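# Close all open drawers with the Vega robot

## Task

Push every drawer that is open fully shut, without shifting any cabinet from its starting place or knocking anything over, and without the robot toppling or being left tilted, since either of those means failure.

## Robot and tools

Robot: a Dexmate Vega, a wheeled base with two steerable front wheels and a passive rear caster. On it sits a Z-folding torso (hip, knee, waist), then a chest with a panning and tilting head and two seven-joint arms, each ending in a two-finger gripper. Cameras: head_camera, left_wrist_camera, right_wrist_camera. Nothing prevents a fall, so keep the weight over the wheels. A tipped robot cannot recover.

Frames. The base frame sits on the floor under the base's turning point, with x forward, y left and z up, in metres. The chest, left_hand and right_hand readouts are in this frame. A hand point lies between the fingers, 0.033 m back from the closed tips. Fingers point along the hand's z axis and close along its y axis, and the camera is on the back (-x). base_odometry is measured from where the base started the scene and counts wheel turns only, so slipping shows up as travel. Its heading is in rad, positive left. turned_by_wheels and turned_by_imu give the rotation since the previous result. base_tilt gives forward and right lean in degrees, with about 2 degrees of error.

move tool. Each call carries one action plus an optional "cameras" list (head_camera, left_wrist_camera, right_wrist_camera or all; an empty list returns no images; an unknown name invalidates the call). An action is "base", "joints" or both, optionally with "speeds" or "min_time_s". Alternatively it is "target" on its own. A call with no action only reports state and images.
- base: an object with exactly one key. Each is an offset from where the base last measured itself, not a position. translate_m is metres forward (+) or back (-), from -2 to 2. strafe_m is metres sideways, left +, from -2 to 2; the heading may drift during it. rotate_rad turns in place, counter-clockwise +, from -3.2 to 3.2. The front wheels re-aim before a change of direction, which takes up to about 1.1 s.
- joints: a single object covering both arms, torso, head and grippers, keyed by joint name. Values are absolute targets in radians. Ranges: torso_hip_rad 0 to 1.57; torso_knee_rad 0 to 3.141; torso_waist_rad -1.57 to 1.57 (chest forward lean = knee - hip - waist); left_shoulder_pitch_rad ±3.041, with + swinging the arm down; right_shoulder_pitch_rad ±3.041, with - swinging it down; left_shoulder_yaw_rad -0.423 to 1.523; right_shoulder_yaw_rad -1.523 to 0.423; upper_arm_roll and forearm_roll ±3.041; elbow -3.041 to 0.214, where 0 is straight and negative bends up; left_wrist_pitch_rad ±1.366, + tips down; right_wrist_pitch_rad ±1.366, - tips down; left_wrist_yaw_rad -1.348 to 1.087; right_wrist_yaw_rad -1.087 to 1.348; grippers 0 (shut) to 0.785; head_pan_rad ±2.792; head_tilt_rad ±1.483; head_camera_tilt_rad -1.483 to 1.378. Torso joints named together finish together.
- target: drives one hand to an absolute pose in the base frame. Fields: side ("left"/"right"); x, y, z in m (-3 to 3); pitch_deg (-30 to 95, where 90 points the fingers down and 0 is level); heading_deg (0 points forward, + is counter-clockwise); optional roll_deg (default 0); and optional line_only, which demands a straight-line path or else the move is refused. The robot must be still when this is sent. The pose is checked only against the robot's own body, never the furniture. If a check fails, nothing moves.
- speeds: per-call ceilings. translate_m and strafe_m accept 0.04 to 0.3 m/s; rotate_rad accepts 0.1 to 0.6 rad/s.
- min_time_s: 0.1 to 8 s, a lower bound on how long each arm and head motion takes.

Presets as hip, knee, waist. stand 0.469, 1.617, 1.048 (the starting posture); stand_high 0.78, 1.57, 0.44; lean_20 0.52, 1.05, 0.18; lean_45 0.52, 1.05, -0.26; low_lean_45 0, 0, -0.79. Folded arm, in the order shoulder pitch, shoulder yaw, upper arm roll, elbow, forearm roll, wrist pitch, wrist yaw: left 1, 0.5, -0.6, -2.5, 0, -0.9, 0; right -1, -0.5, 0.6, -2.5, 0, 0.9, 0. Fold the arms before any low lean. Arms hanging straight down in forward leans will hit the base.

Result lines. "move" reads done, or else the worst status word. base_status, joint_status and left_hand_status/right_hand_status can read done, off_target (stopped short, may still be pushing), contact_stop (an arm pushed near full torque for about 0.6 s; its whole group stops and keeps its current pose), time_out, not_followed (an internal check held the arm back), refused (with a reason), reached (within 10 mm and 2 degrees), or short (distance given; after "short (part of ...)" send the same target again). "joint command not followed" or "pose unreachable" come with a cause line. on_its_own lists things the robot did without being told. A base that runs into furniture keeps spinning or stalling without stopping. A count near 0.000 means it is blocked or a wheel cannot steer; backing away or a small turn can release it. The result also reports joint torques, motor temperatures, MOTOR HOT at 65 °C, and an OVER-TEMPERATURE FAULT at 80 °C, which idles the arm for 30 to 60 s. A TORQUE FAULT means a joint reached its load limit, and that arm stalls for 10 s.

Other tools. wait(seconds 0 to 10) lets the scene run and returns state. zoom_image(camera, region [x0,y0,x1,y1], at most 504x504 px) gives a closer look at the latest image. read_manual gives licence texts. finished_scene(scene) ends the scene for good, and the drawers must stay shut once the robot is gone.

Cautions. Shut drawers with a steady push, not a slam. Keep cabinets from sliding and objects from toppling. Never let the two arms collide or squeeze each other. After any stop, pull the arm clear before anything else so it does not keep pressing and overheating. Stretched-out arms heat up, so drive up close and lean modestly. The robot holds its last command while you think.

Each tool is called after "Request:" as name(argument=value, ...) on one line, values as JSON.

## Session

Request:
move(joints={"head_camera_tilt_rad":0.15}, cameras=["head_camera"])

Request:
move(joints={"head_pan_rad":1.4}, cameras=["head_camera"])

Request:
move(joints={"head_pan_rad":-1.4}, cameras=["head_camera"])

Request:
move(joints={"head_pan_rad":-2.7}, cameras=["head_camera"])

Scene clock: 0.67 s.
Joint torques (N m): left_arm=[6.3 -2.75 1.45 -4.96 -0.21 -2.52 0.02] | right_arm=[-3.09 0.64 -0.71 -4.39 -0.03 2.06 0.15]
Motor temperatures (°C): left_arm=[27 30 30 30 34 38 35] | right_arm=[29 28 29 31 34 34 35]
move: done
base_odometry: x=+0.000 y=+0.000 heading=+0.000
turned_by_wheels: +0.000
turned_by_imu: +0.000
base_tilt: forward=+0.6 right=+0.0
base_status: not commanded
joint_positions: torso_hip_rad=+0.469 torso_knee_rad=+1.617 torso_waist_rad=+1.048 left_shoulder_pitch_rad=+2.211 left_shoulder_yaw_rad=-0.012 left_upper_arm_roll_rad=-0.018 left_elbow_rad=-1.096 left_forearm_roll_rad=+0.000 left_wrist_pitch_rad=-0.486 left_wrist_yaw_rad=+0.003 left_gripper_rad=+0.005 right_shoulder_pitch_rad=-2.205 right_shoulder_yaw_rad=+0.017 right_upper_arm_roll_rad=+0.000 right_elbow_rad=-1.113 right_forearm_roll_rad=+0.002 right_wrist_pitch_rad=+0.507 right_wrist_yaw_rad=+0.015 right_gripper_rad=+0.005 head_pan_rad=+0.000 head_tilt_rad=+0.000 head_camera_tilt_rad=+0.150
joint_status: all done
chest: x=-0.0111 y=+0.0000 z=+1.4155 quat_wxyz=(+0.999, +0.000, +0.050, +0.000) (m; base frame)
left_hand: x=+0.1837 y=+0.2377 z=+0.5981 quat_wxyz=(+0.408, -0.010, +0.913, +0.007) pitch_deg=+41.8 heading_deg=+1.6 roll_deg=+0.4 back=up (m; base frame)
right_hand: x=+0.2035 y=-0.2175 z=+0.6125 quat_wxyz=(+0.429, +0.006, +0.903, +0.010) pitch_deg=+39.2 heading_deg=+1.0 roll_deg=+1.7 back=up (m; base frame)
pictures: head_camera
Images, in order (width x height): head_camera 896x560.

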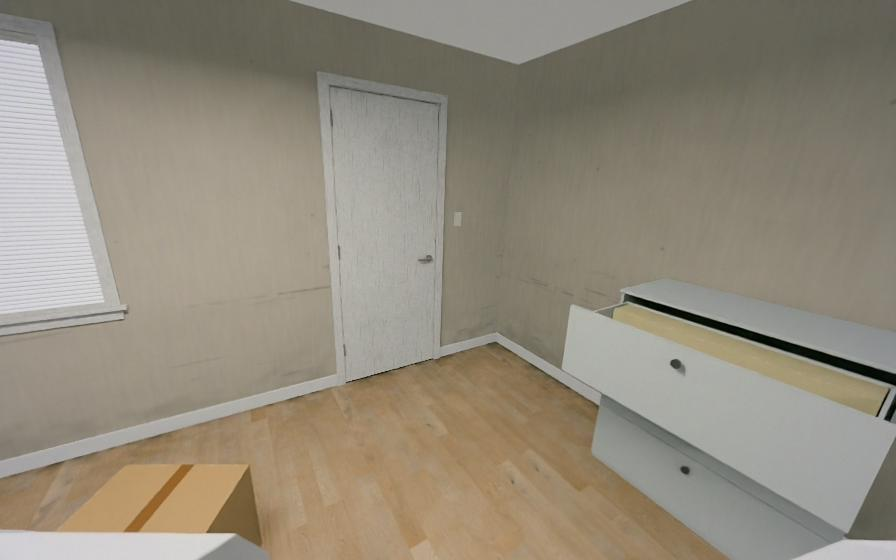

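Scene clock: 2.27 s.
Joint torques (N m): left_arm=[6.88 -0.66 0.25 -4.86 0.43 -1.77 0.03] | right_arm=[-2.78 0.55 -0.96 -4.58 0.02 2.14 0.15]
Motor temperatures (°C): left_arm=[27 30 30 30 34 38 35] | right_arm=[29 28 29 31 34 34 35]
move: done
base_odometry: x=+0.000 y=+0.000 heading=+0.000
turned_by_wheels: +0.000
turned_by_imu: +0.000
base_tilt: forward=+0.7 right=-0.1
base_status: not commanded
joint_positions: torso_hip_rad=+0.469 torso_knee_rad=+1.617 torso_waist_rad=+1.048 left_shoulder_pitch_rad=+2.211 left_shoulder_yaw_rad=-0.012 left_upper_arm_roll_rad=-0.018 left_elbow_rad=-1.096 left_forearm_roll_rad=+0.000 left_wrist_pitch_rad=-0.486 left_wrist_yaw_rad=+0.003 left_gripper_rad=+0.005 right_shoulder_pitch_rad=-2.205 right_shoulder_yaw_rad=+0.017 right_upper_arm_roll_rad=+0.000 right_elbow_rad=-1.113 right_forearm_roll_rad=+0.002 right_wrist_pitch_rad=+0.507 right_wrist_yaw_rad=+0.015 right_gripper_rad=+0.005 head_pan_rad=+1.400 head_tilt_rad=+0.000 head_camera_tilt_rad=+0.150
joint_status: all done
chest: x=-0.0111 y=+0.0000 z=+1.4155 quat_wxyz=(+0.999, +0.000, +0.050, +0.000) (m; base frame)
left_hand: x=+0.1837 y=+0.2377 z=+0.5981 quat_wxyz=(+0.408, -0.010, +0.913, +0.007) pitch_deg=+41.8 heading_deg=+1.6 roll_deg=+0.4 back=up (m; base frame)
right_hand: x=+0.2035 y=-0.2175 z=+0.6125 quat_wxyz=(+0.429, +0.006, +0.903, +0.010) pitch_deg=+39.2 heading_deg=+1.0 roll_deg=+1.7 back=up (m; base frame)
pictures: head_camera
Images, in order (width x height): head_camera 896x560.

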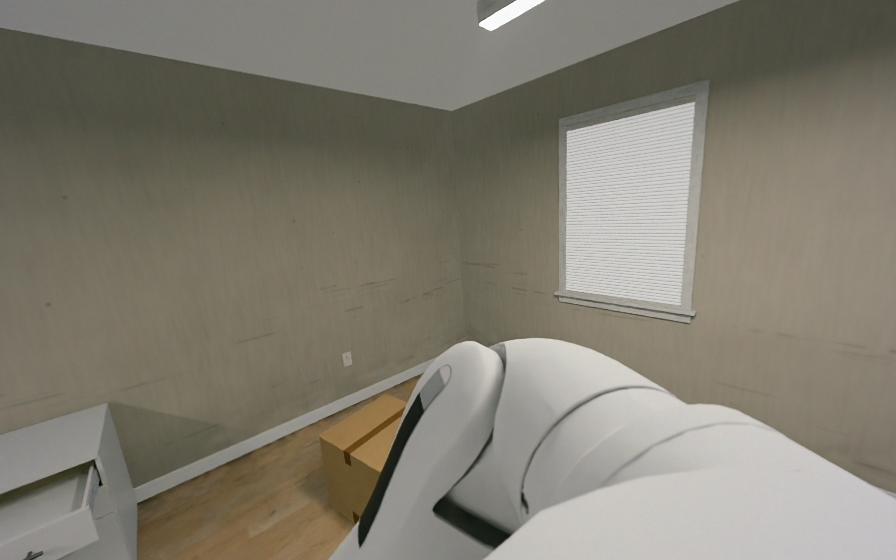

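Scene clock: 4.80 s.
Joint torques (N m): left_arm=[5.3 1.48 0.99 -5.77 0.09 -0.68 0.19] | right_arm=[-2.77 1.73 -0.72 -4.69 0.02 2.4 0.17]
Motor temperatures (°C): left_arm=[27 30 30 30 34 38 35] | right_arm=[29 28 29 31 34 34 35]
move: done
base_odometry: x=+0.000 y=+0.000 heading=+0.000
turned_by_wheels: +0.000
turned_by_imu: +0.000
base_tilt: forward=+0.7 right=-0.1
base_status: not commanded
joint_positions: torso_hip_rad=+0.469 torso_knee_rad=+1.617 torso_waist_rad=+1.048 left_shoulder_pitch_rad=+2.211 left_shoulder_yaw_rad=-0.012 left_upper_arm_roll_rad=-0.018 left_elbow_rad=-1.096 left_forearm_roll_rad=+0.000 left_wrist_pitch_rad=-0.486 left_wrist_yaw_rad=+0.003 left_gripper_rad=+0.005 right_shoulder_pitch_rad=-2.205 right_shoulder_yaw_rad=+0.017 right_upper_arm_roll_rad=+0.000 right_elbow_rad=-1.113 right_forearm_roll_rad=+0.002 right_wrist_pitch_rad=+0.507 right_wrist_yaw_rad=+0.015 right_gripper_rad=+0.005 head_pan_rad=-1.400 head_tilt_rad=+0.000 head_camera_tilt_rad=+0.150
joint_status: all done
chest: x=-0.0111 y=+0.0000 z=+1.4155 quat_wxyz=(+0.999, +0.000, +0.050, +0.000) (m; base frame)
left_hand: x=+0.1837 y=+0.2377 z=+0.5981 quat_wxyz=(+0.408, -0.010, +0.913, +0.007) pitch_deg=+41.8 heading_deg=+1.6 roll_deg=+0.4 back=up (m; base frame)
right_hand: x=+0.2035 y=-0.2175 z=+0.6125 quat_wxyz=(+0.429, +0.006, +0.903, +0.010) pitch_deg=+39.2 heading_deg=+1.0 roll_deg=+1.7 back=up (m; base frame)
pictures: head_camera
Images, in order (width x height): head_camera 896x560.

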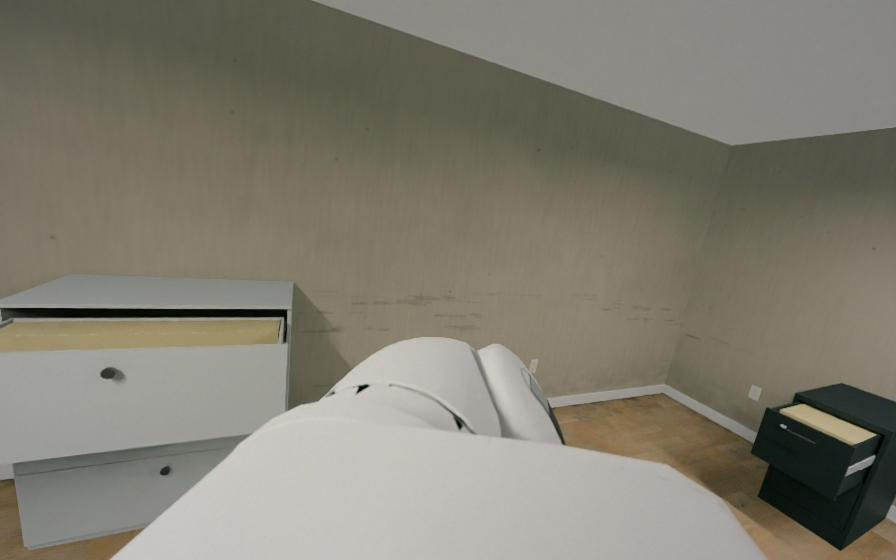

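Scene clock: 6.33 s.
Joint torques (N m): left_arm=[5 -0.99 0.81 -5.58 -0.8 -2.83 0.11] | right_arm=[-2.81 0.2 -0.85 -3.56 -0.11 1.94 0.15]
Motor temperatures (°C): left_arm=[27 30 30 30 34 38 35] | right_arm=[29 28 29 31 34 34 35]
move: done
base_odometry: x=+0.000 y=+0.000 heading=+0.000
turned_by_wheels: +0.000
turned_by_imu: +0.000
base_tilt: forward=+0.6 right=+0.0
base_status: not commanded
joint_positions: torso_hip_rad=+0.469 torso_knee_rad=+1.617 torso_waist_rad=+1.048 left_shoulder_pitch_rad=+2.211 left_shoulder_yaw_rad=-0.012 left_upper_arm_roll_rad=-0.018 left_elbow_rad=-1.096 left_forearm_roll_rad=+0.000 left_wrist_pitch_rad=-0.486 left_wrist_yaw_rad=+0.003 left_gripper_rad=+0.005 right_shoulder_pitch_rad=-2.205 right_shoulder_yaw_rad=+0.017 right_upper_arm_roll_rad=+0.000 right_elbow_rad=-1.113 right_forearm_roll_rad=+0.002 right_wrist_pitch_rad=+0.507 right_wrist_yaw_rad=+0.015 right_gripper_rad=+0.005 head_pan_rad=-2.700 head_tilt_rad=+0.000 head_camera_tilt_rad=+0.150
joint_status: all done
chest: x=-0.0111 y=+0.0000 z=+1.4155 quat_wxyz=(+0.999, +0.000, +0.050, +0.000) (m; base frame)
left_hand: x=+0.1837 y=+0.2377 z=+0.5981 quat_wxyz=(+0.408, -0.010, +0.913, +0.007) pitch_deg=+41.8 heading_deg=+1.6 roll_deg=+0.4 back=up (m; base frame)
right_hand: x=+0.2035 y=-0.2175 z=+0.6125 quat_wxyz=(+0.429, +0.006, +0.903, +0.010) pitch_deg=+39.2 heading_deg=+1.0 roll_deg=+1.7 back=up (m; base frame)
pictures: head_camera
Images, in order (width x height): head_camera 896x560.

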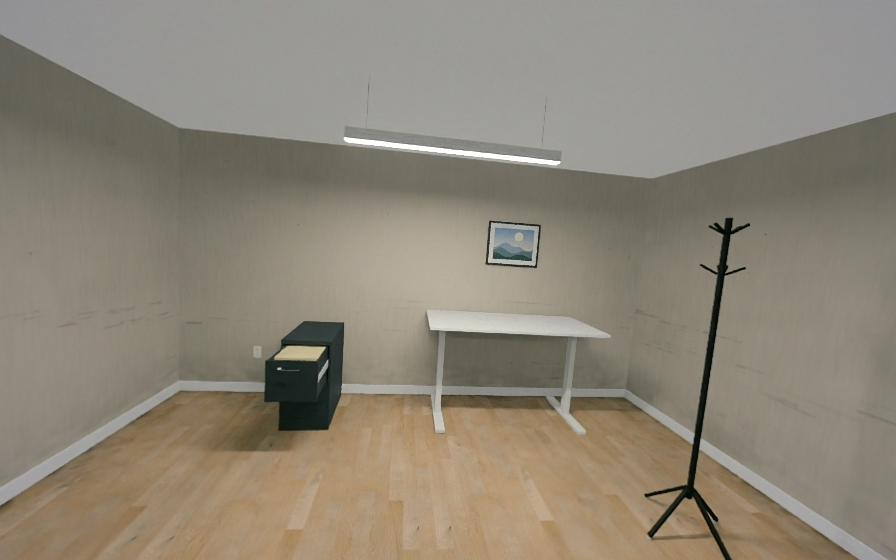

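Request:
move(base={"rotate_rad":-1.0}, joints={"left_shoulder_pitch_rad":1,"left_shoulder_yaw_rad":0.5,"left_upper_arm_roll_rad":-0.6,"left_elbow_rad":-2.5,"left_forearm_roll_rad":0,"left_wrist_pitch_rad":-0.9,"left_wrist_yaw_rad":0,"right_shoulder_pitch_rad":-1,"right_shoulder_yaw_rad":-0.5,"right_upper_arm_roll_rad":0.6,"right_elbow_rad":-2.5,"right_forearm_roll_rad":0,"right_wrist_pitch_rad":0.9,"right_wrist_yaw_rad":0,"head_pan_rad":0,"head_camera_tilt_rad":0.1}, cameras=["head_camera"])

Request:
move(joints={"torso_hip_rad":0,"torso_knee_rad":0.4,"torso_waist_rad":-0.4,"head_camera_tilt_rad":-0.5}, cameras=["head_camera"])

Scene clock: 55.63 s.
Joint torques (N m): left_arm=[-12.47 4.7 -4.29 -1.25 0.61 2.18 0.11] | right_arm=[16.05 -6.82 4.42 -1.2 0.02 -1.36 -0.5]
Motor temperatures (°C): left_arm=[27 30 30 30 34 38 35] | right_arm=[29 28 29 31 34 35 35]
move: done
base_odometry: x=+0.001 y=+0.000 heading=-1.002
turned_by_wheels: -1.001
turned_by_imu: -0.981
base_tilt: forward=+0.6 right=-0.1
base_status: done
joint_positions: torso_hip_rad=+0.469 torso_knee_rad=+1.617 torso_waist_rad=+1.048 left_shoulder_pitch_rad=+1.005 left_shoulder_yaw_rad=+0.497 left_upper_arm_roll_rad=-0.597 left_elbow_rad=-2.494 left_forearm_roll_rad=+0.000 left_wrist_pitch_rad=-0.898 left_wrist_yaw_rad=+0.000 left_gripper_rad=+0.005 right_shoulder_pitch_rad=-1.005 right_shoulder_yaw_rad=-0.498 right_upper_arm_roll_rad=+0.597 right_elbow_rad=-2.494 right_forearm_roll_rad=+0.000 right_wrist_pitch_rad=+0.898 right_wrist_yaw_rad=+0.000 right_gripper_rad=+0.005 head_pan_rad=+0.000 head_tilt_rad=+0.000 head_camera_tilt_rad=+0.100
joint_status: all done
chest: x=-0.0111 y=+0.0000 z=+1.4155 quat_wxyz=(+0.999, +0.000, +0.050, +0.000) (m; base frame)
left_hand: x=-0.0193 y=+0.1561 z=+1.7192 quat_wxyz=(+0.842, +0.203, -0.392, +0.309) pitch_deg=-37.6 heading_deg=-132.5 roll_deg=-7.3 back=down (m; base frame)
right_hand: x=-0.0197 y=-0.1559 z=+1.7190 quat_wxyz=(+0.842, -0.204, -0.393, -0.309) pitch_deg=-37.5 heading_deg=+132.5 roll_deg=+7.3 back=down (m; base frame)
pictures: head_camera
Images, in order (width x height): head_camera 896x560.

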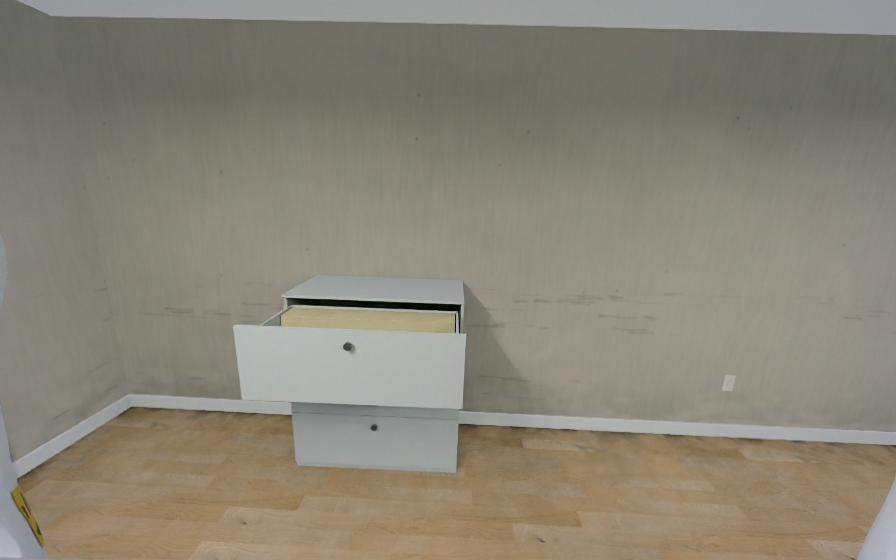

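Scene clock: 62.27 s.
Joint torques (N m): left_arm=[-5.67 8.11 -6.78 -6.52 -0.04 0.41 0.9] | right_arm=[11.14 -7.24 7.33 -5.39 1.32 -0.93 -1.05]
Motor temperatures (°C): left_arm=[27 30 30 30 34 38 35] | right_arm=[29 28 29 31 34 35 35]
move: done
base_odometry: x=+0.001 y=+0.000 heading=-1.002
turned_by_wheels: +0.000
turned_by_imu: +0.001
base_tilt: forward=+0.6 right=-0.1
base_status: not commanded
joint_positions: torso_hip_rad=+0.000 torso_knee_rad=+0.400 torso_waist_rad=-0.400 left_shoulder_pitch_rad=+1.000 left_shoulder_yaw_rad=+0.500 left_upper_arm_roll_rad=-0.600 left_elbow_rad=-2.500 left_forearm_roll_rad=+0.000 left_wrist_pitch_rad=-0.900 left_wrist_yaw_rad=+0.000 left_gripper_rad=+0.005 right_shoulder_pitch_rad=-1.000 right_shoulder_yaw_rad=-0.500 right_upper_arm_roll_rad=+0.600 right_elbow_rad=-2.500 right_forearm_roll_rad=+0.000 right_wrist_pitch_rad=+0.900 right_wrist_yaw_rad=+0.000 right_gripper_rad=+0.005 head_pan_rad=+0.000 head_tilt_rad=+0.000 head_camera_tilt_rad=-0.500
joint_status: all done
chest: x=+0.1023 y=+0.0000 z=+0.9861 quat_wxyz=(+0.921, +0.000, +0.389, +0.000) (m; base frame)
left_hand: x=+0.2866 y=+0.1532 z=+1.2247 quat_wxyz=(+0.924, +0.299, -0.087, +0.221) pitch_deg=-53.8 heading_deg=-92.7 roll_deg=-60.4 back=down (m; base frame)
right_hand: x=+0.2867 y=-0.1534 z=+1.2247 quat_wxyz=(+0.925, -0.299, -0.086, -0.221) pitch_deg=-53.8 heading_deg=+92.7 roll_deg=+60.4 back=down (m; base frame)
pictures: head_camera
Images, in order (width x height): head_camera 896x560.

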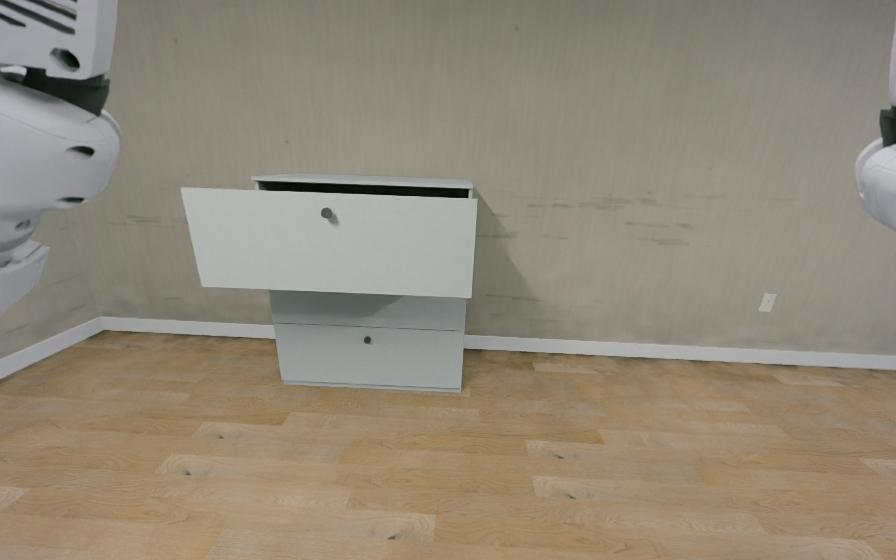

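Request:
move(target={"side":"left","x":0.65,"y":0.15,"z":0.83,"pitch_deg":10,"heading_deg":0}, cameras=[])

Request:
move(base={"strafe_m":0.235}, cameras=[])

Request:
move(base={"translate_m":0.52}, cameras=[])

Request:
move(base={"translate_m":0.34}, speeds={"translate_m":0.12}, cameras=["head_camera","left_wrist_camera"])

Scene clock: 73.97 s.
Joint torques (N m): left_arm=[-6.73 9 -7.84 -7.23 -0.49 1.17 0.95] | right_arm=[10.56 -7.38 7.59 -5.85 1.3 -0.54 -1.06]
Motor temperatures (°C): left_arm=[27 30 30 30 34 38 35] | right_arm=[29 28 30 31 34 35 35]
move: refused
base_odometry: x=+0.001 y=+0.000 heading=-1.002
turned_by_wheels: +0.000
turned_by_imu: +0.001
base_tilt: forward=+0.7 right=-0.1
base_status: not commanded
joint_positions: torso_hip_rad=+0.000 torso_knee_rad=+0.400 torso_waist_rad=-0.400 left_shoulder_pitch_rad=+1.000 left_shoulder_yaw_rad=+0.500 left_upper_arm_roll_rad=-0.600 left_elbow_rad=-2.500 left_forearm_roll_rad=+0.000 left_wrist_pitch_rad=-0.900 left_wrist_yaw_rad=+0.000 left_gripper_rad=+0.005 right_shoulder_pitch_rad=-1.000 right_shoulder_yaw_rad=-0.500 right_upper_arm_roll_rad=+0.600 right_elbow_rad=-2.500 right_forearm_roll_rad=+0.000 right_wrist_pitch_rad=+0.900 right_wrist_yaw_rad=+0.000 right_gripper_rad=+0.005 head_pan_rad=+0.000 head_tilt_rad=+0.000 head_camera_tilt_rad=-0.500
joint_status: not commanded
chest: x=+0.1023 y=+0.0000 z=+0.9861 quat_wxyz=(+0.921, +0.000, +0.389, +0.000) (m; base frame)
left_hand: x=+0.2866 y=+0.1532 z=+1.2247 quat_wxyz=(+0.924, +0.299, -0.087, +0.221) pitch_deg=-53.8 heading_deg=-92.7 roll_deg=-60.4 back=down (m; base frame)
left_hand_status: refused: the best posture that gets there brings the left forearm within 1.5 cm of the chest (limit 2.6). Nothing moved.
right_hand: x=+0.2867 y=-0.1534 z=+1.2247 quat_wxyz=(+0.925, -0.299, -0.086, -0.221) pitch_deg=-53.8 heading_deg=+92.7 roll_deg=+60.4 back=down (m; base frame)
pictures: none
No camera images: "cameras" was empty.

not run: a stop came earlier in this reply.

not run: a stop came earlier in this reply.

not run: a stop came earlier in this reply.

Request:
move(target={"side":"left","x":0.75,"y":0.24,"z":0.82,"pitch_deg":15,"heading_deg":0}, cameras=[])

Request:
move(base={"strafe_m":0.15}, cameras=[])

Request:
move(base={"translate_m":0.42}, cameras=[])

Request:
move(base={"translate_m":0.34}, speeds={"translate_m":0.12}, cameras=["head_camera","left_wrist_camera"])

Scene clock: 86.57 s.
Joint torques (N m): left_arm=[-13.56 6.84 -11.95 -1.87 1.15 2.03 -0.02] | right_arm=[11.03 -6.84 7.45 -5.37 1.22 -0.79 -1.09]
Motor temperatures (°C): left_arm=[27 30 30 30 34 38 35] | right_arm=[30 28 30 31 34 35 35]
move: done
base_odometry: x=+0.001 y=+0.000 heading=-1.002
turned_by_wheels: +0.000
turned_by_imu: +0.002
base_tilt: forward=+0.7 right=-0.1
base_status: not commanded
joint_positions: torso_hip_rad=+0.000 torso_knee_rad=+0.400 torso_waist_rad=-0.400 left_shoulder_pitch_rad=+0.359 left_shoulder_yaw_rad=+1.388 left_upper_arm_roll_rad=+0.485 left_elbow_rad=-2.481 left_forearm_roll_rad=+1.497 left_wrist_pitch_rad=-0.232 left_wrist_yaw_rad=-1.013 left_gripper_rad=+0.005 right_shoulder_pitch_rad=-1.000 right_shoulder_yaw_rad=-0.500 right_upper_arm_roll_rad=+0.600 right_elbow_rad=-2.500 right_forearm_roll_rad=+0.000 right_wrist_pitch_rad=+0.900 right_wrist_yaw_rad=+0.000 right_gripper_rad=+0.005 head_pan_rad=+0.000 head_tilt_rad=+0.000 head_camera_tilt_rad=-0.500
joint_status: not commanded
chest: x=+0.1023 y=+0.0000 z=+0.9861 quat_wxyz=(+0.921, +0.000, +0.389, +0.000) (m; base frame)
left_hand: x=+0.7494 y=+0.2371 z=+0.8185 quat_wxyz=(+0.004, +0.795, -0.001, +0.607) pitch_deg=+15.3 heading_deg=-0.4 roll_deg=-0.3 back=down (m; base frame)
left_hand_status: reached (checked arc [a long move], planned for 5.0 s): 3 mm and 0.6 deg off.
right_hand: x=+0.2867 y=-0.1534 z=+1.2247 quat_wxyz=(+0.925, -0.299, -0.086, -0.221) pitch_deg=-53.8 heading_deg=+92.7 roll_deg=+60.4 back=down (m; base frame)
pictures: none
No camera images: "cameras" was empty.

Scene clock: 88.87 s.
Joint torques (N m): left_arm=[-14.36 5.41 -10.14 -3.16 0.99 1.46 -0.64] | right_arm=[11.41 -6.48 7.14 -6.1 1.4 -1.09 -1.11]
Motor temperatures (°C): left_arm=[27 30 30 30 34 38 35] | right_arm=[30 28 30 31 34 35 35]
move: done
base_odometry: x=+0.127 y=+0.081 heading=-0.999
turned_by_wheels: +0.002
turned_by_imu: +0.002
base_tilt: forward=+0.7 right=-0.1
base_status: done
joint_positions: torso_hip_rad=+0.000 torso_knee_rad=+0.400 torso_waist_rad=-0.400 left_shoulder_pitch_rad=+0.357 left_shoulder_yaw_rad=+1.392 left_upper_arm_roll_rad=+0.489 left_elbow_rad=-2.481 left_forearm_roll_rad=+1.503 left_wrist_pitch_rad=-0.229 left_wrist_yaw_rad=-1.017 left_gripper_rad=+0.005 right_shoulder_pitch_rad=-1.000 right_shoulder_yaw_rad=-0.500 right_upper_arm_roll_rad=+0.600 right_elbow_rad=-2.500 right_forearm_roll_rad=+0.000 right_wrist_pitch_rad=+0.900 right_wrist_yaw_rad=+0.000 right_gripper_rad=+0.005 head_pan_rad=+0.000 head_tilt_rad=+0.000 head_camera_tilt_rad=-0.500
joint_status: not commanded
chest: x=+0.1023 y=+0.0000 z=+0.9861 quat_wxyz=(+0.921, +0.000, +0.389, +0.000) (m; base frame)
left_hand: x=+0.7499 y=+0.2399 z=+0.8197 quat_wxyz=(+0.000, +0.794, +0.000, +0.609) pitch_deg=+15.0 heading_deg=+0.0 roll_deg=+0.0 back=down (m; base frame)
right_hand: x=+0.2867 y=-0.1534 z=+1.2247 quat_wxyz=(+0.925, -0.299, -0.086, -0.221) pitch_deg=-53.8 heading_deg=+92.7 roll_deg=+60.4 back=down (m; base frame)
pictures: none
No camera images: "cameras" was empty.

Scene clock: 92.37 s.
Joint torques (N m): left_arm=[-15.56 5.84 -13.35 -4.96 0.72 1.85 -0.51] | right_arm=[11.24 -6.91 7.07 -4.81 1.34 -0.53 -1.18]
Motor temperatures (°C): left_arm=[28 30 30 30 34 38 35] | right_arm=[30 28 30 31 34 35 35]
move: done
base_odometry: x=+0.355 y=-0.271 heading=-1.000
turned_by_wheels: +0.000
turned_by_imu: +0.000
base_tilt: forward=+0.7 right=-0.1
base_status: done
joint_positions: torso_hip_rad=+0.000 torso_knee_rad=+0.400 torso_waist_rad=-0.400 left_shoulder_pitch_rad=+0.357 left_shoulder_yaw_rad=+1.392 left_upper_arm_roll_rad=+0.489 left_elbow_rad=-2.481 left_forearm_roll_rad=+1.503 left_wrist_pitch_rad=-0.229 left_wrist_yaw_rad=-1.017 left_gripper_rad=+0.005 right_shoulder_pitch_rad=-1.000 right_shoulder_yaw_rad=-0.500 right_upper_arm_roll_rad=+0.600 right_elbow_rad=-2.500 right_forearm_roll_rad=+0.000 right_wrist_pitch_rad=+0.900 right_wrist_yaw_rad=+0.000 right_gripper_rad=+0.005 head_pan_rad=+0.000 head_tilt_rad=+0.000 head_camera_tilt_rad=-0.500
joint_status: not commanded
chest: x=+0.1023 y=+0.0000 z=+0.9861 quat_wxyz=(+0.921, +0.000, +0.389, +0.000) (m; base frame)
left_hand: x=+0.7500 y=+0.2399 z=+0.8197 quat_wxyz=(+0.000, +0.794, +0.000, +0.609) pitch_deg=+15.0 heading_deg=+0.0 roll_deg=+0.0 back=down (m; base frame)
right_hand: x=+0.2867 y=-0.1534 z=+1.2247 quat_wxyz=(+0.925, -0.299, -0.086, -0.221) pitch_deg=-53.8 heading_deg=+92.7 roll_deg=+60.5 back=down (m; base frame)
pictures: none
No camera images: "cameras" was empty.

Scene clock: 96.13 s.
Joint torques (N m): left_arm=[-14.07 6.34 -16.28 -2.8 1.44 1.88 -0.44] | right_arm=[10.17 -7.89 7.1 -5.67 1.42 -0.9 -1.26]
Motor temperatures (°C): left_arm=[28 30 30 30 34 38 35] | right_arm=[30 28 30 31 34 35 35]
move: done
base_odometry: x=+0.540 y=-0.557 heading=-1.000
turned_by_wheels: +0.000
turned_by_imu: +0.000
base_tilt: forward=+0.7 right=-0.1
base_status: done
joint_positions: torso_hip_rad=+0.000 torso_knee_rad=+0.400 torso_waist_rad=-0.400 left_shoulder_pitch_rad=+0.357 left_shoulder_yaw_rad=+1.392 left_upper_arm_roll_rad=+0.490 left_elbow_rad=-2.481 left_forearm_roll_rad=+1.503 left_wrist_pitch_rad=-0.229 left_wrist_yaw_rad=-1.017 left_gripper_rad=+0.005 right_shoulder_pitch_rad=-1.000 right_shoulder_yaw_rad=-0.500 right_upper_arm_roll_rad=+0.600 right_elbow_rad=-2.500 right_forearm_roll_rad=+0.000 right_wrist_pitch_rad=+0.900 right_wrist_yaw_rad=+0.000 right_gripper_rad=+0.005 head_pan_rad=+0.000 head_tilt_rad=+0.000 head_camera_tilt_rad=-0.500
joint_status: not commanded
chest: x=+0.1023 y=+0.0000 z=+0.9861 quat_wxyz=(+0.921, +0.000, +0.389, +0.000) (m; base frame)
left_hand: x=+0.7499 y=+0.2399 z=+0.8196 quat_wxyz=(+0.000, +0.794, +0.000, +0.608) pitch_deg=+15.0 heading_deg=+0.0 roll_deg=+0.0 back=down (m; base frame)
right_hand: x=+0.2867 y=-0.1534 z=+1.2247 quat_wxyz=(+0.925, -0.299, -0.086, -0.221) pitch_deg=-53.8 heading_deg=+92.7 roll_deg=+60.4 back=down (m; base frame)
pictures: head_camera, left_wrist_camera
Images, in order (width x height): head_camera 896x560, left_wrist_camera 672x420.

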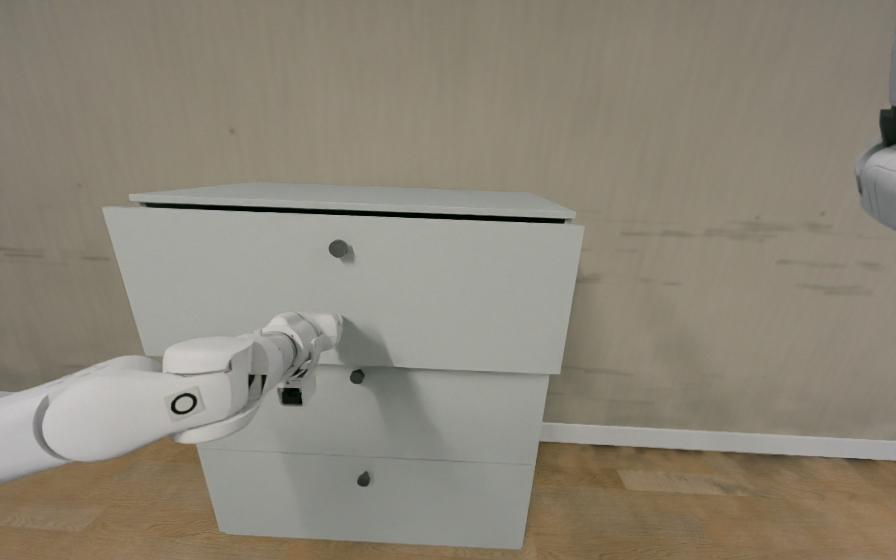

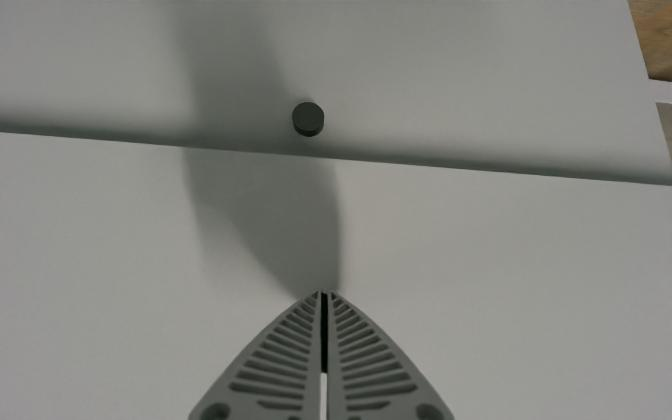

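Request:
move(base={"translate_m":0.06}, speeds={"translate_m":0.07}, cameras=["head_camera","left_wrist_camera"])

Scene clock: 100.77 s.
Joint torques (N m): left_arm=[-12.32 6.43 -13.81 -1.6 0.95 2.18 0.39] | right_arm=[10.05 -7.71 6.95 -5.79 1.48 -0.53 -1.28]
Motor temperatures (°C): left_arm=[28 30 31 30 34 38 35] | right_arm=[30 28 30 31 34 35 35]
move: done
base_odometry: x=+0.572 y=-0.607 heading=-1.000
turned_by_wheels: +0.000
turned_by_imu: +0.000
base_tilt: forward=+0.7 right=-0.1
base_status: done
joint_positions: torso_hip_rad=+0.000 torso_knee_rad=+0.400 torso_waist_rad=-0.400 left_shoulder_pitch_rad=+0.357 left_shoulder_yaw_rad=+1.392 left_upper_arm_roll_rad=+0.490 left_elbow_rad=-2.481 left_forearm_roll_rad=+1.503 left_wrist_pitch_rad=-0.229 left_wrist_yaw_rad=-1.017 left_gripper_rad=+0.005 right_shoulder_pitch_rad=-1.000 right_shoulder_yaw_rad=-0.500 right_upper_arm_roll_rad=+0.600 right_elbow_rad=-2.500 right_forearm_roll_rad=+0.000 right_wrist_pitch_rad=+0.900 right_wrist_yaw_rad=+0.000 right_gripper_rad=+0.005 head_pan_rad=+0.000 head_tilt_rad=+0.000 head_camera_tilt_rad=-0.500
joint_status: not commanded
chest: x=+0.1023 y=+0.0000 z=+0.9861 quat_wxyz=(+0.921, +0.000, +0.389, +0.000) (m; base frame)
left_hand: x=+0.7499 y=+0.2399 z=+0.8196 quat_wxyz=(+0.000, +0.794, +0.000, +0.608) pitch_deg=+15.0 heading_deg=+0.0 roll_deg=+0.0 back=down (m; base frame)
right_hand: x=+0.2867 y=-0.1534 z=+1.2247 quat_wxyz=(+0.925, -0.299, -0.086, -0.221) pitch_deg=-53.8 heading_deg=+92.7 roll_deg=+60.4 back=down (m; base frame)
pictures: head_camera, left_wrist_camera
Images, in order (width x height): head_camera 896x560, left_wrist_camera 672x420.

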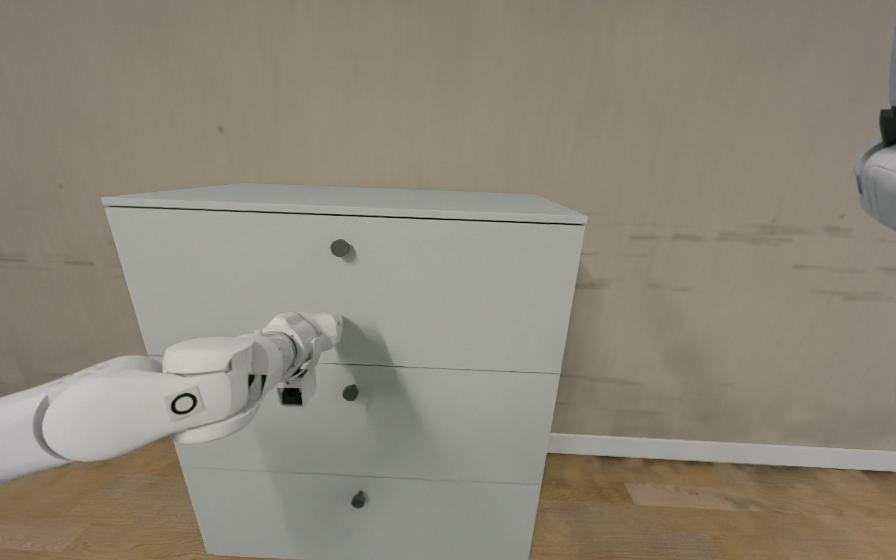

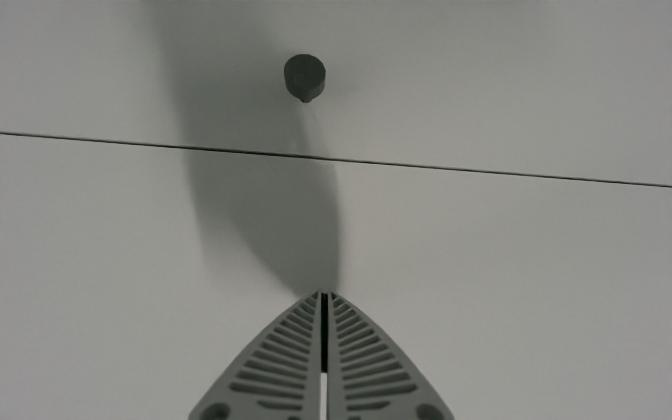

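Request:
move(base={"translate_m":0.02}, speeds={"translate_m":0.05}, cameras=["left_wrist_camera"])

Request:
move(base={"translate_m":-0.3}, cameras=["head_camera"])

Request:
move(base={"rotate_rad":-1.6}, cameras=[])

Request:
move(target={"side":"left","x":0.7,"y":0.2,"z":0.55,"pitch_deg":15,"heading_deg":0}, cameras=["head_camera"])

Scene clock: 115.47 s.
Joint torques (N m): left_arm=[-12.75 5.09 -15.89 10.33 3.41 3.7 1.34] | right_arm=[9.99 -7.13 6.93 -4.85 1.45 -0.97 -1.18]
Motor temperatures (°C): left_arm=[28 30 31 30 34 38 35] | right_arm=[30 28 30 31 34 34 35]
move: done
base_odometry: x=+0.583 y=-0.624 heading=-1.000
turned_by_wheels: +0.000
turned_by_imu: +0.001
base_tilt: forward=+0.7 right=-0.1
base_status: done
joint_positions: torso_hip_rad=+0.000 torso_knee_rad=+0.400 torso_waist_rad=-0.400 left_shoulder_pitch_rad=+0.357 left_shoulder_yaw_rad=+1.392 left_upper_arm_roll_rad=+0.490 left_elbow_rad=-2.482 left_forearm_roll_rad=+1.502 left_wrist_pitch_rad=-0.230 left_wrist_yaw_rad=-1.017 left_gripper_rad=+0.005 right_shoulder_pitch_rad=-1.000 right_shoulder_yaw_rad=-0.500 right_upper_arm_roll_rad=+0.600 right_elbow_rad=-2.500 right_forearm_roll_rad=+0.000 right_wrist_pitch_rad=+0.900 right_wrist_yaw_rad=+0.000 right_gripper_rad=+0.005 head_pan_rad=+0.000 head_tilt_rad=+0.000 head_camera_tilt_rad=-0.500
joint_status: not commanded
chest: x=+0.1019 y=+0.0000 z=+0.9862 quat_wxyz=(+0.921, +0.000, +0.389, +0.000) (m; base frame)
left_hand: x=+0.7493 y=+0.2395 z=+0.8197 quat_wxyz=(+0.000, +0.794, +0.000, +0.608) pitch_deg=+15.1 heading_deg=-0.1 roll_deg=+0.0 back=down (m; base frame)
right_hand: x=+0.2861 y=-0.1534 z=+1.2249 quat_wxyz=(+0.924, -0.298, -0.087, -0.221) pitch_deg=-53.8 heading_deg=+92.8 roll_deg=+60.4 back=down (m; base frame)
pictures: left_wrist_camera
Images, in order (width x height): left_wrist_camera 672x420.

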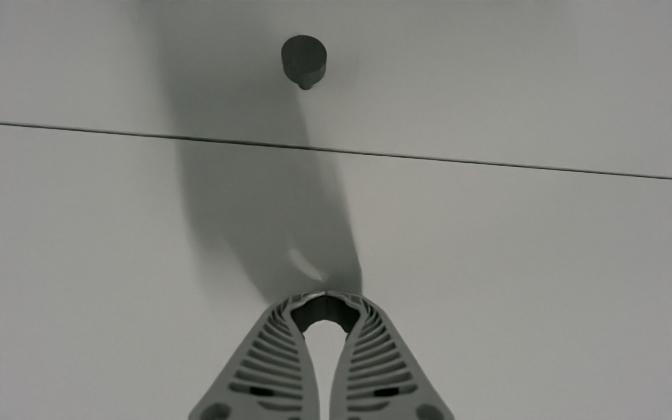

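Scene clock: 118.10 s.
Joint torques (N m): left_arm=[-12.65 2.59 -17.61 -2.95 0.9 2.56 0.4] | right_arm=[11.46 -7.82 6.88 -4.96 1.44 -0.44 -1.2]
Motor temperatures (°C): left_arm=[28 30 31 30 34 38 35] | right_arm=[30 28 30 31 34 34 35]
move: done
base_odometry: x=+0.420 y=-0.372 heading=-1.000
turned_by_wheels: +0.000
turned_by_imu: +0.000
base_tilt: forward=+0.7 right=-0.1
base_status: done
joint_positions: torso_hip_rad=+0.000 torso_knee_rad=+0.400 torso_waist_rad=-0.400 left_shoulder_pitch_rad=+0.357 left_shoulder_yaw_rad=+1.392 left_upper_arm_roll_rad=+0.490 left_elbow_rad=-2.481 left_forearm_roll_rad=+1.503 left_wrist_pitch_rad=-0.229 left_wrist_yaw_rad=-1.017 left_gripper_rad=+0.005 right_shoulder_pitch_rad=-1.000 right_shoulder_yaw_rad=-0.500 right_upper_arm_roll_rad=+0.600 right_elbow_rad=-2.500 right_forearm_roll_rad=+0.000 right_wrist_pitch_rad=+0.900 right_wrist_yaw_rad=+0.000 right_gripper_rad=+0.005 head_pan_rad=+0.000 head_tilt_rad=+0.000 head_camera_tilt_rad=-0.500
joint_status: not commanded
chest: x=+0.1023 y=+0.0000 z=+0.9861 quat_wxyz=(+0.921, +0.000, +0.389, +0.000) (m; base frame)
left_hand: x=+0.7499 y=+0.2400 z=+0.8195 quat_wxyz=(+0.000, +0.794, +0.000, +0.608) pitch_deg=+15.0 heading_deg=+0.0 roll_deg=+0.0 back=down (m; base frame)
right_hand: x=+0.2866 y=-0.1534 z=+1.2247 quat_wxyz=(+0.925, -0.299, -0.086, -0.221) pitch_deg=-53.8 heading_deg=+92.7 roll_deg=+60.4 back=down (m; base frame)
pictures: head_camera
Images, in order (width x height): head_camera 896x560.

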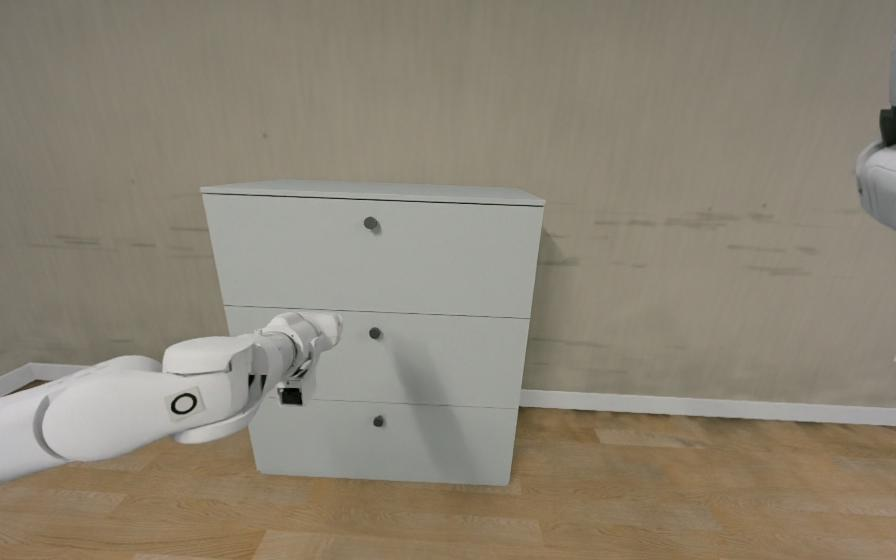

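Scene clock: 122.37 s.
Joint torques (N m): left_arm=[-12.93 6.7 -16.99 -2.94 1 1.68 0.5] | right_arm=[10.51 -7.37 7.06 -5.39 1.48 -0.81 -1.23]
Motor temperatures (°C): left_arm=[28 30 31 30 34 38 35] | right_arm=[30 28 30 31 34 34 35]
move: done
base_odometry: x=+0.421 y=-0.373 heading=-2.603
turned_by_wheels: -1.602
turned_by_imu: -1.570
base_tilt: forward=+0.7 right=-0.1
base_status: done
joint_positions: torso_hip_rad=+0.000 torso_knee_rad=+0.400 torso_waist_rad=-0.400 left_shoulder_pitch_rad=+0.357 left_shoulder_yaw_rad=+1.392 left_upper_arm_roll_rad=+0.490 left_elbow_rad=-2.481 left_forearm_roll_rad=+1.503 left_wrist_pitch_rad=-0.229 left_wrist_yaw_rad=-1.017 left_gripper_rad=+0.005 right_shoulder_pitch_rad=-1.000 right_shoulder_yaw_rad=-0.500 right_upper_arm_roll_rad=+0.600 right_elbow_rad=-2.500 right_forearm_roll_rad=+0.000 right_wrist_pitch_rad=+0.900 right_wrist_yaw_rad=+0.000 right_gripper_rad=+0.005 head_pan_rad=+0.000 head_tilt_rad=+0.000 head_camera_tilt_rad=-0.500
joint_status: not commanded
chest: x=+0.1023 y=+0.0000 z=+0.9861 quat_wxyz=(+0.921, +0.000, +0.389, +0.000) (m; base frame)
left_hand: x=+0.7499 y=+0.2400 z=+0.8195 quat_wxyz=(+0.000, +0.794, +0.000, +0.608) pitch_deg=+15.0 heading_deg=+0.0 roll_deg=+0.0 back=down (m; base frame)
right_hand: x=+0.2866 y=-0.1534 z=+1.2247 quat_wxyz=(+0.925, -0.299, -0.086, -0.221) pitch_deg=-53.8 heading_deg=+92.7 roll_deg=+60.4 back=down (m; base frame)
pictures: none
No camera images: "cameras" was empty.

Scene clock: 126.80 s.
Joint torques (N m): left_arm=[-4.33 5.48 -6.29 -7.89 0.59 3.16 0.23] | right_arm=[11.36 -7.72 7.11 -5.46 1.53 -1.05 -1.32]
Motor temperatures (°C): left_arm=[28 30 31 30 34 38 35] | right_arm=[30 28 30 31 34 34 35]
move: done
base_odometry: x=+0.421 y=-0.373 heading=-2.603
turned_by_wheels: +0.000
turned_by_imu: +0.001
base_tilt: forward=+0.7 right=-0.1
base_status: not commanded
joint_positions: torso_hip_rad=+0.000 torso_knee_rad=+0.400 torso_waist_rad=-0.400 left_shoulder_pitch_rad=+0.697 left_shoulder_yaw_rad=+0.998 left_upper_arm_roll_rad=+0.899 left_elbow_rad=-2.060 left_forearm_roll_rad=+2.281 left_wrist_pitch_rad=+0.128 left_wrist_yaw_rad=-0.889 left_gripper_rad=+0.005 right_shoulder_pitch_rad=-1.000 right_shoulder_yaw_rad=-0.500 right_upper_arm_roll_rad=+0.600 right_elbow_rad=-2.500 right_forearm_roll_rad=+0.000 right_wrist_pitch_rad=+0.900 right_wrist_yaw_rad=+0.000 right_gripper_rad=+0.005 head_pan_rad=+0.000 head_tilt_rad=+0.000 head_camera_tilt_rad=-0.500
joint_status: not commanded
chest: x=+0.1023 y=+0.0000 z=+0.9861 quat_wxyz=(+0.921, +0.000, +0.389, +0.000) (m; base frame)
left_hand: x=+0.7010 y=+0.2011 z=+0.5523 quat_wxyz=(+0.000, +0.793, +0.001, +0.609) pitch_deg=+15.0 heading_deg=+0.1 roll_deg=+0.0 back=down (m; base frame)
left_hand_status: reached (straight line, planned for 2.9 s): 3 mm and 0.1 deg off.
right_hand: x=+0.2866 y=-0.1534 z=+1.2247 quat_wxyz=(+0.925, -0.299, -0.086, -0.221) pitch_deg=-53.8 heading_deg=+92.7 roll_deg=+60.4 back=down (m; base frame)
pictures: head_camera
Images, in order (width x height): head_camera 896x560.

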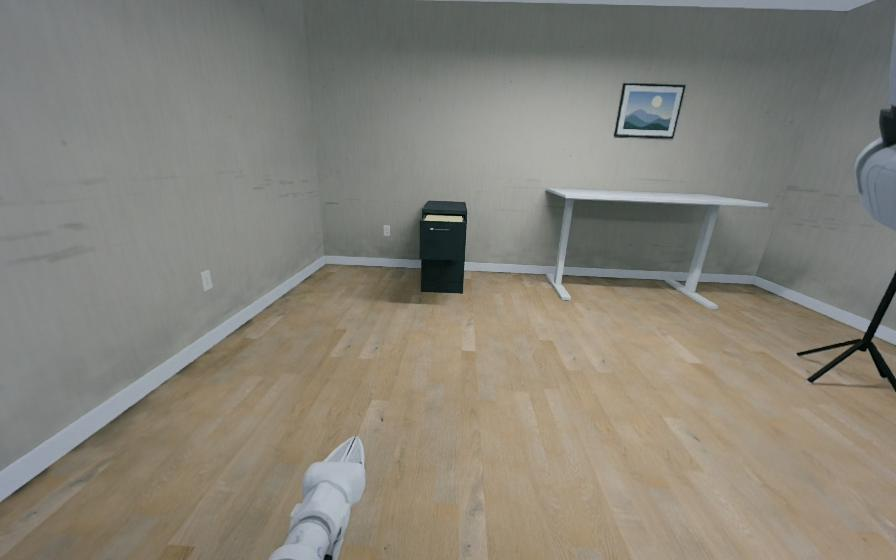

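Request:
move(base={"rotate_rad":-0.035}, cameras=[])

Request:
move(base={"translate_m":1.5}, cameras=["head_camera","left_wrist_camera"])

Scene clock: 135.33 s.
Joint torques (N m): left_arm=[-6.8 1.8 -9.41 -9.89 0.83 2.42 0.4] | right_arm=[11.14 -7.18 7.27 -5.08 1.47 -0.9 -1.16]
Motor temperatures (°C): left_arm=[28 30 31 30 34 38 35] | right_arm=[30 28 30 31 34 34 35]
move: done
base_odometry: x=+0.421 y=-0.373 heading=-2.637
turned_by_wheels: -0.035
turned_by_imu: -0.033
base_tilt: forward=+0.7 right=+0.0
base_status: done
joint_positions: torso_hip_rad=+0.000 torso_knee_rad=+0.400 torso_waist_rad=-0.400 left_shoulder_pitch_rad=+0.699 left_shoulder_yaw_rad=+0.994 left_upper_arm_roll_rad=+0.903 left_elbow_rad=-2.054 left_forearm_roll_rad=+2.287 left_wrist_pitch_rad=+0.131 left_wrist_yaw_rad=-0.888 left_gripper_rad=+0.005 right_shoulder_pitch_rad=-1.000 right_shoulder_yaw_rad=-0.500 right_upper_arm_roll_rad=+0.600 right_elbow_rad=-2.500 right_forearm_roll_rad=+0.000 right_wrist_pitch_rad=+0.900 right_wrist_yaw_rad=+0.000 right_gripper_rad=+0.005 head_pan_rad=+0.000 head_tilt_rad=+0.000 head_camera_tilt_rad=-0.500
joint_status: not commanded
chest: x=+0.1023 y=+0.0000 z=+0.9861 quat_wxyz=(+0.921, +0.000, +0.389, +0.000) (m; base frame)
left_hand: x=+0.7000 y=+0.2001 z=+0.5499 quat_wxyz=(+0.000, +0.793, +0.000, +0.609) pitch_deg=+15.0 heading_deg=+0.0 roll_deg=+0.0 back=down (m; base frame)
right_hand: x=+0.2866 y=-0.1534 z=+1.2247 quat_wxyz=(+0.925, -0.299, -0.086, -0.221) pitch_deg=-53.8 heading_deg=+92.7 roll_deg=+60.4 back=down (m; base frame)
pictures: none
No camera images: "cameras" was empty.

Scene clock: 142.13 s.
Joint torques (N m): left_arm=[-2.22 3.69 -8.86 -9.69 1.32 1.97 0.1] | right_arm=[10.52 -7.83 7.26 -5.02 1.5 -0.94 -1.19]
Motor temperatures (°C): left_arm=[28 30 31 30 34 38 35] | right_arm=[30 28 30 31 34 34 35]
move: done
base_odometry: x=-0.890 y=-1.102 heading=-2.638
turned_by_wheels: +0.000
turned_by_imu: +0.000
base_tilt: forward=+0.7 right=+0.0
base_status: done
joint_positions: torso_hip_rad=+0.000 torso_knee_rad=+0.400 torso_waist_rad=-0.400 left_shoulder_pitch_rad=+0.699 left_shoulder_yaw_rad=+0.994 left_upper_arm_roll_rad=+0.903 left_elbow_rad=-2.054 left_forearm_roll_rad=+2.287 left_wrist_pitch_rad=+0.131 left_wrist_yaw_rad=-0.888 left_gripper_rad=+0.005 right_shoulder_pitch_rad=-1.000 right_shoulder_yaw_rad=-0.500 right_upper_arm_roll_rad=+0.600 right_elbow_rad=-2.500 right_forearm_roll_rad=+0.000 right_wrist_pitch_rad=+0.900 right_wrist_yaw_rad=+0.000 right_gripper_rad=+0.005 head_pan_rad=+0.000 head_tilt_rad=+0.000 head_camera_tilt_rad=-0.500
joint_status: not commanded
chest: x=+0.1023 y=+0.0000 z=+0.9861 quat_wxyz=(+0.921, +0.000, +0.389, +0.000) (m; base frame)
left_hand: x=+0.7000 y=+0.2001 z=+0.5498 quat_wxyz=(+0.000, +0.793, +0.000, +0.609) pitch_deg=+15.0 heading_deg=+0.0 roll_deg=+0.0 back=down (m; base frame)
right_hand: x=+0.2867 y=-0.1534 z=+1.2247 quat_wxyz=(+0.925, -0.299, -0.086, -0.221) pitch_deg=-53.8 heading_deg=+92.7 roll_deg=+60.5 back=down (m; base frame)
pictures: head_camera, left_wrist_camera
Images, in order (width x height): head_camera 896x560, left_wrist_camera 672x420.

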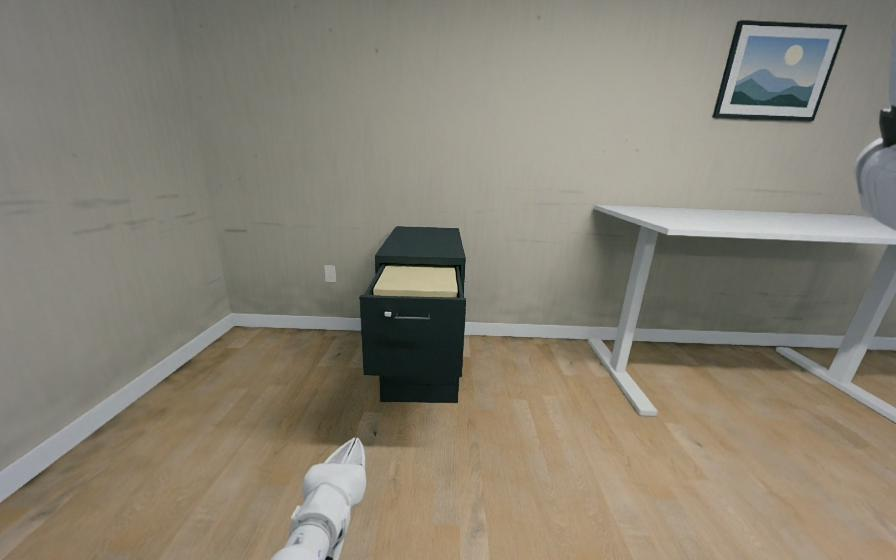

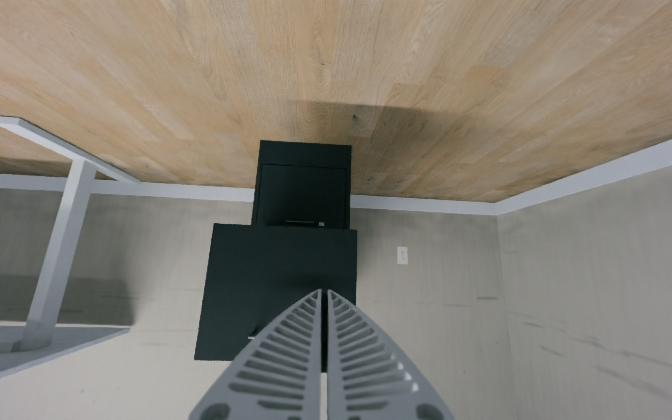

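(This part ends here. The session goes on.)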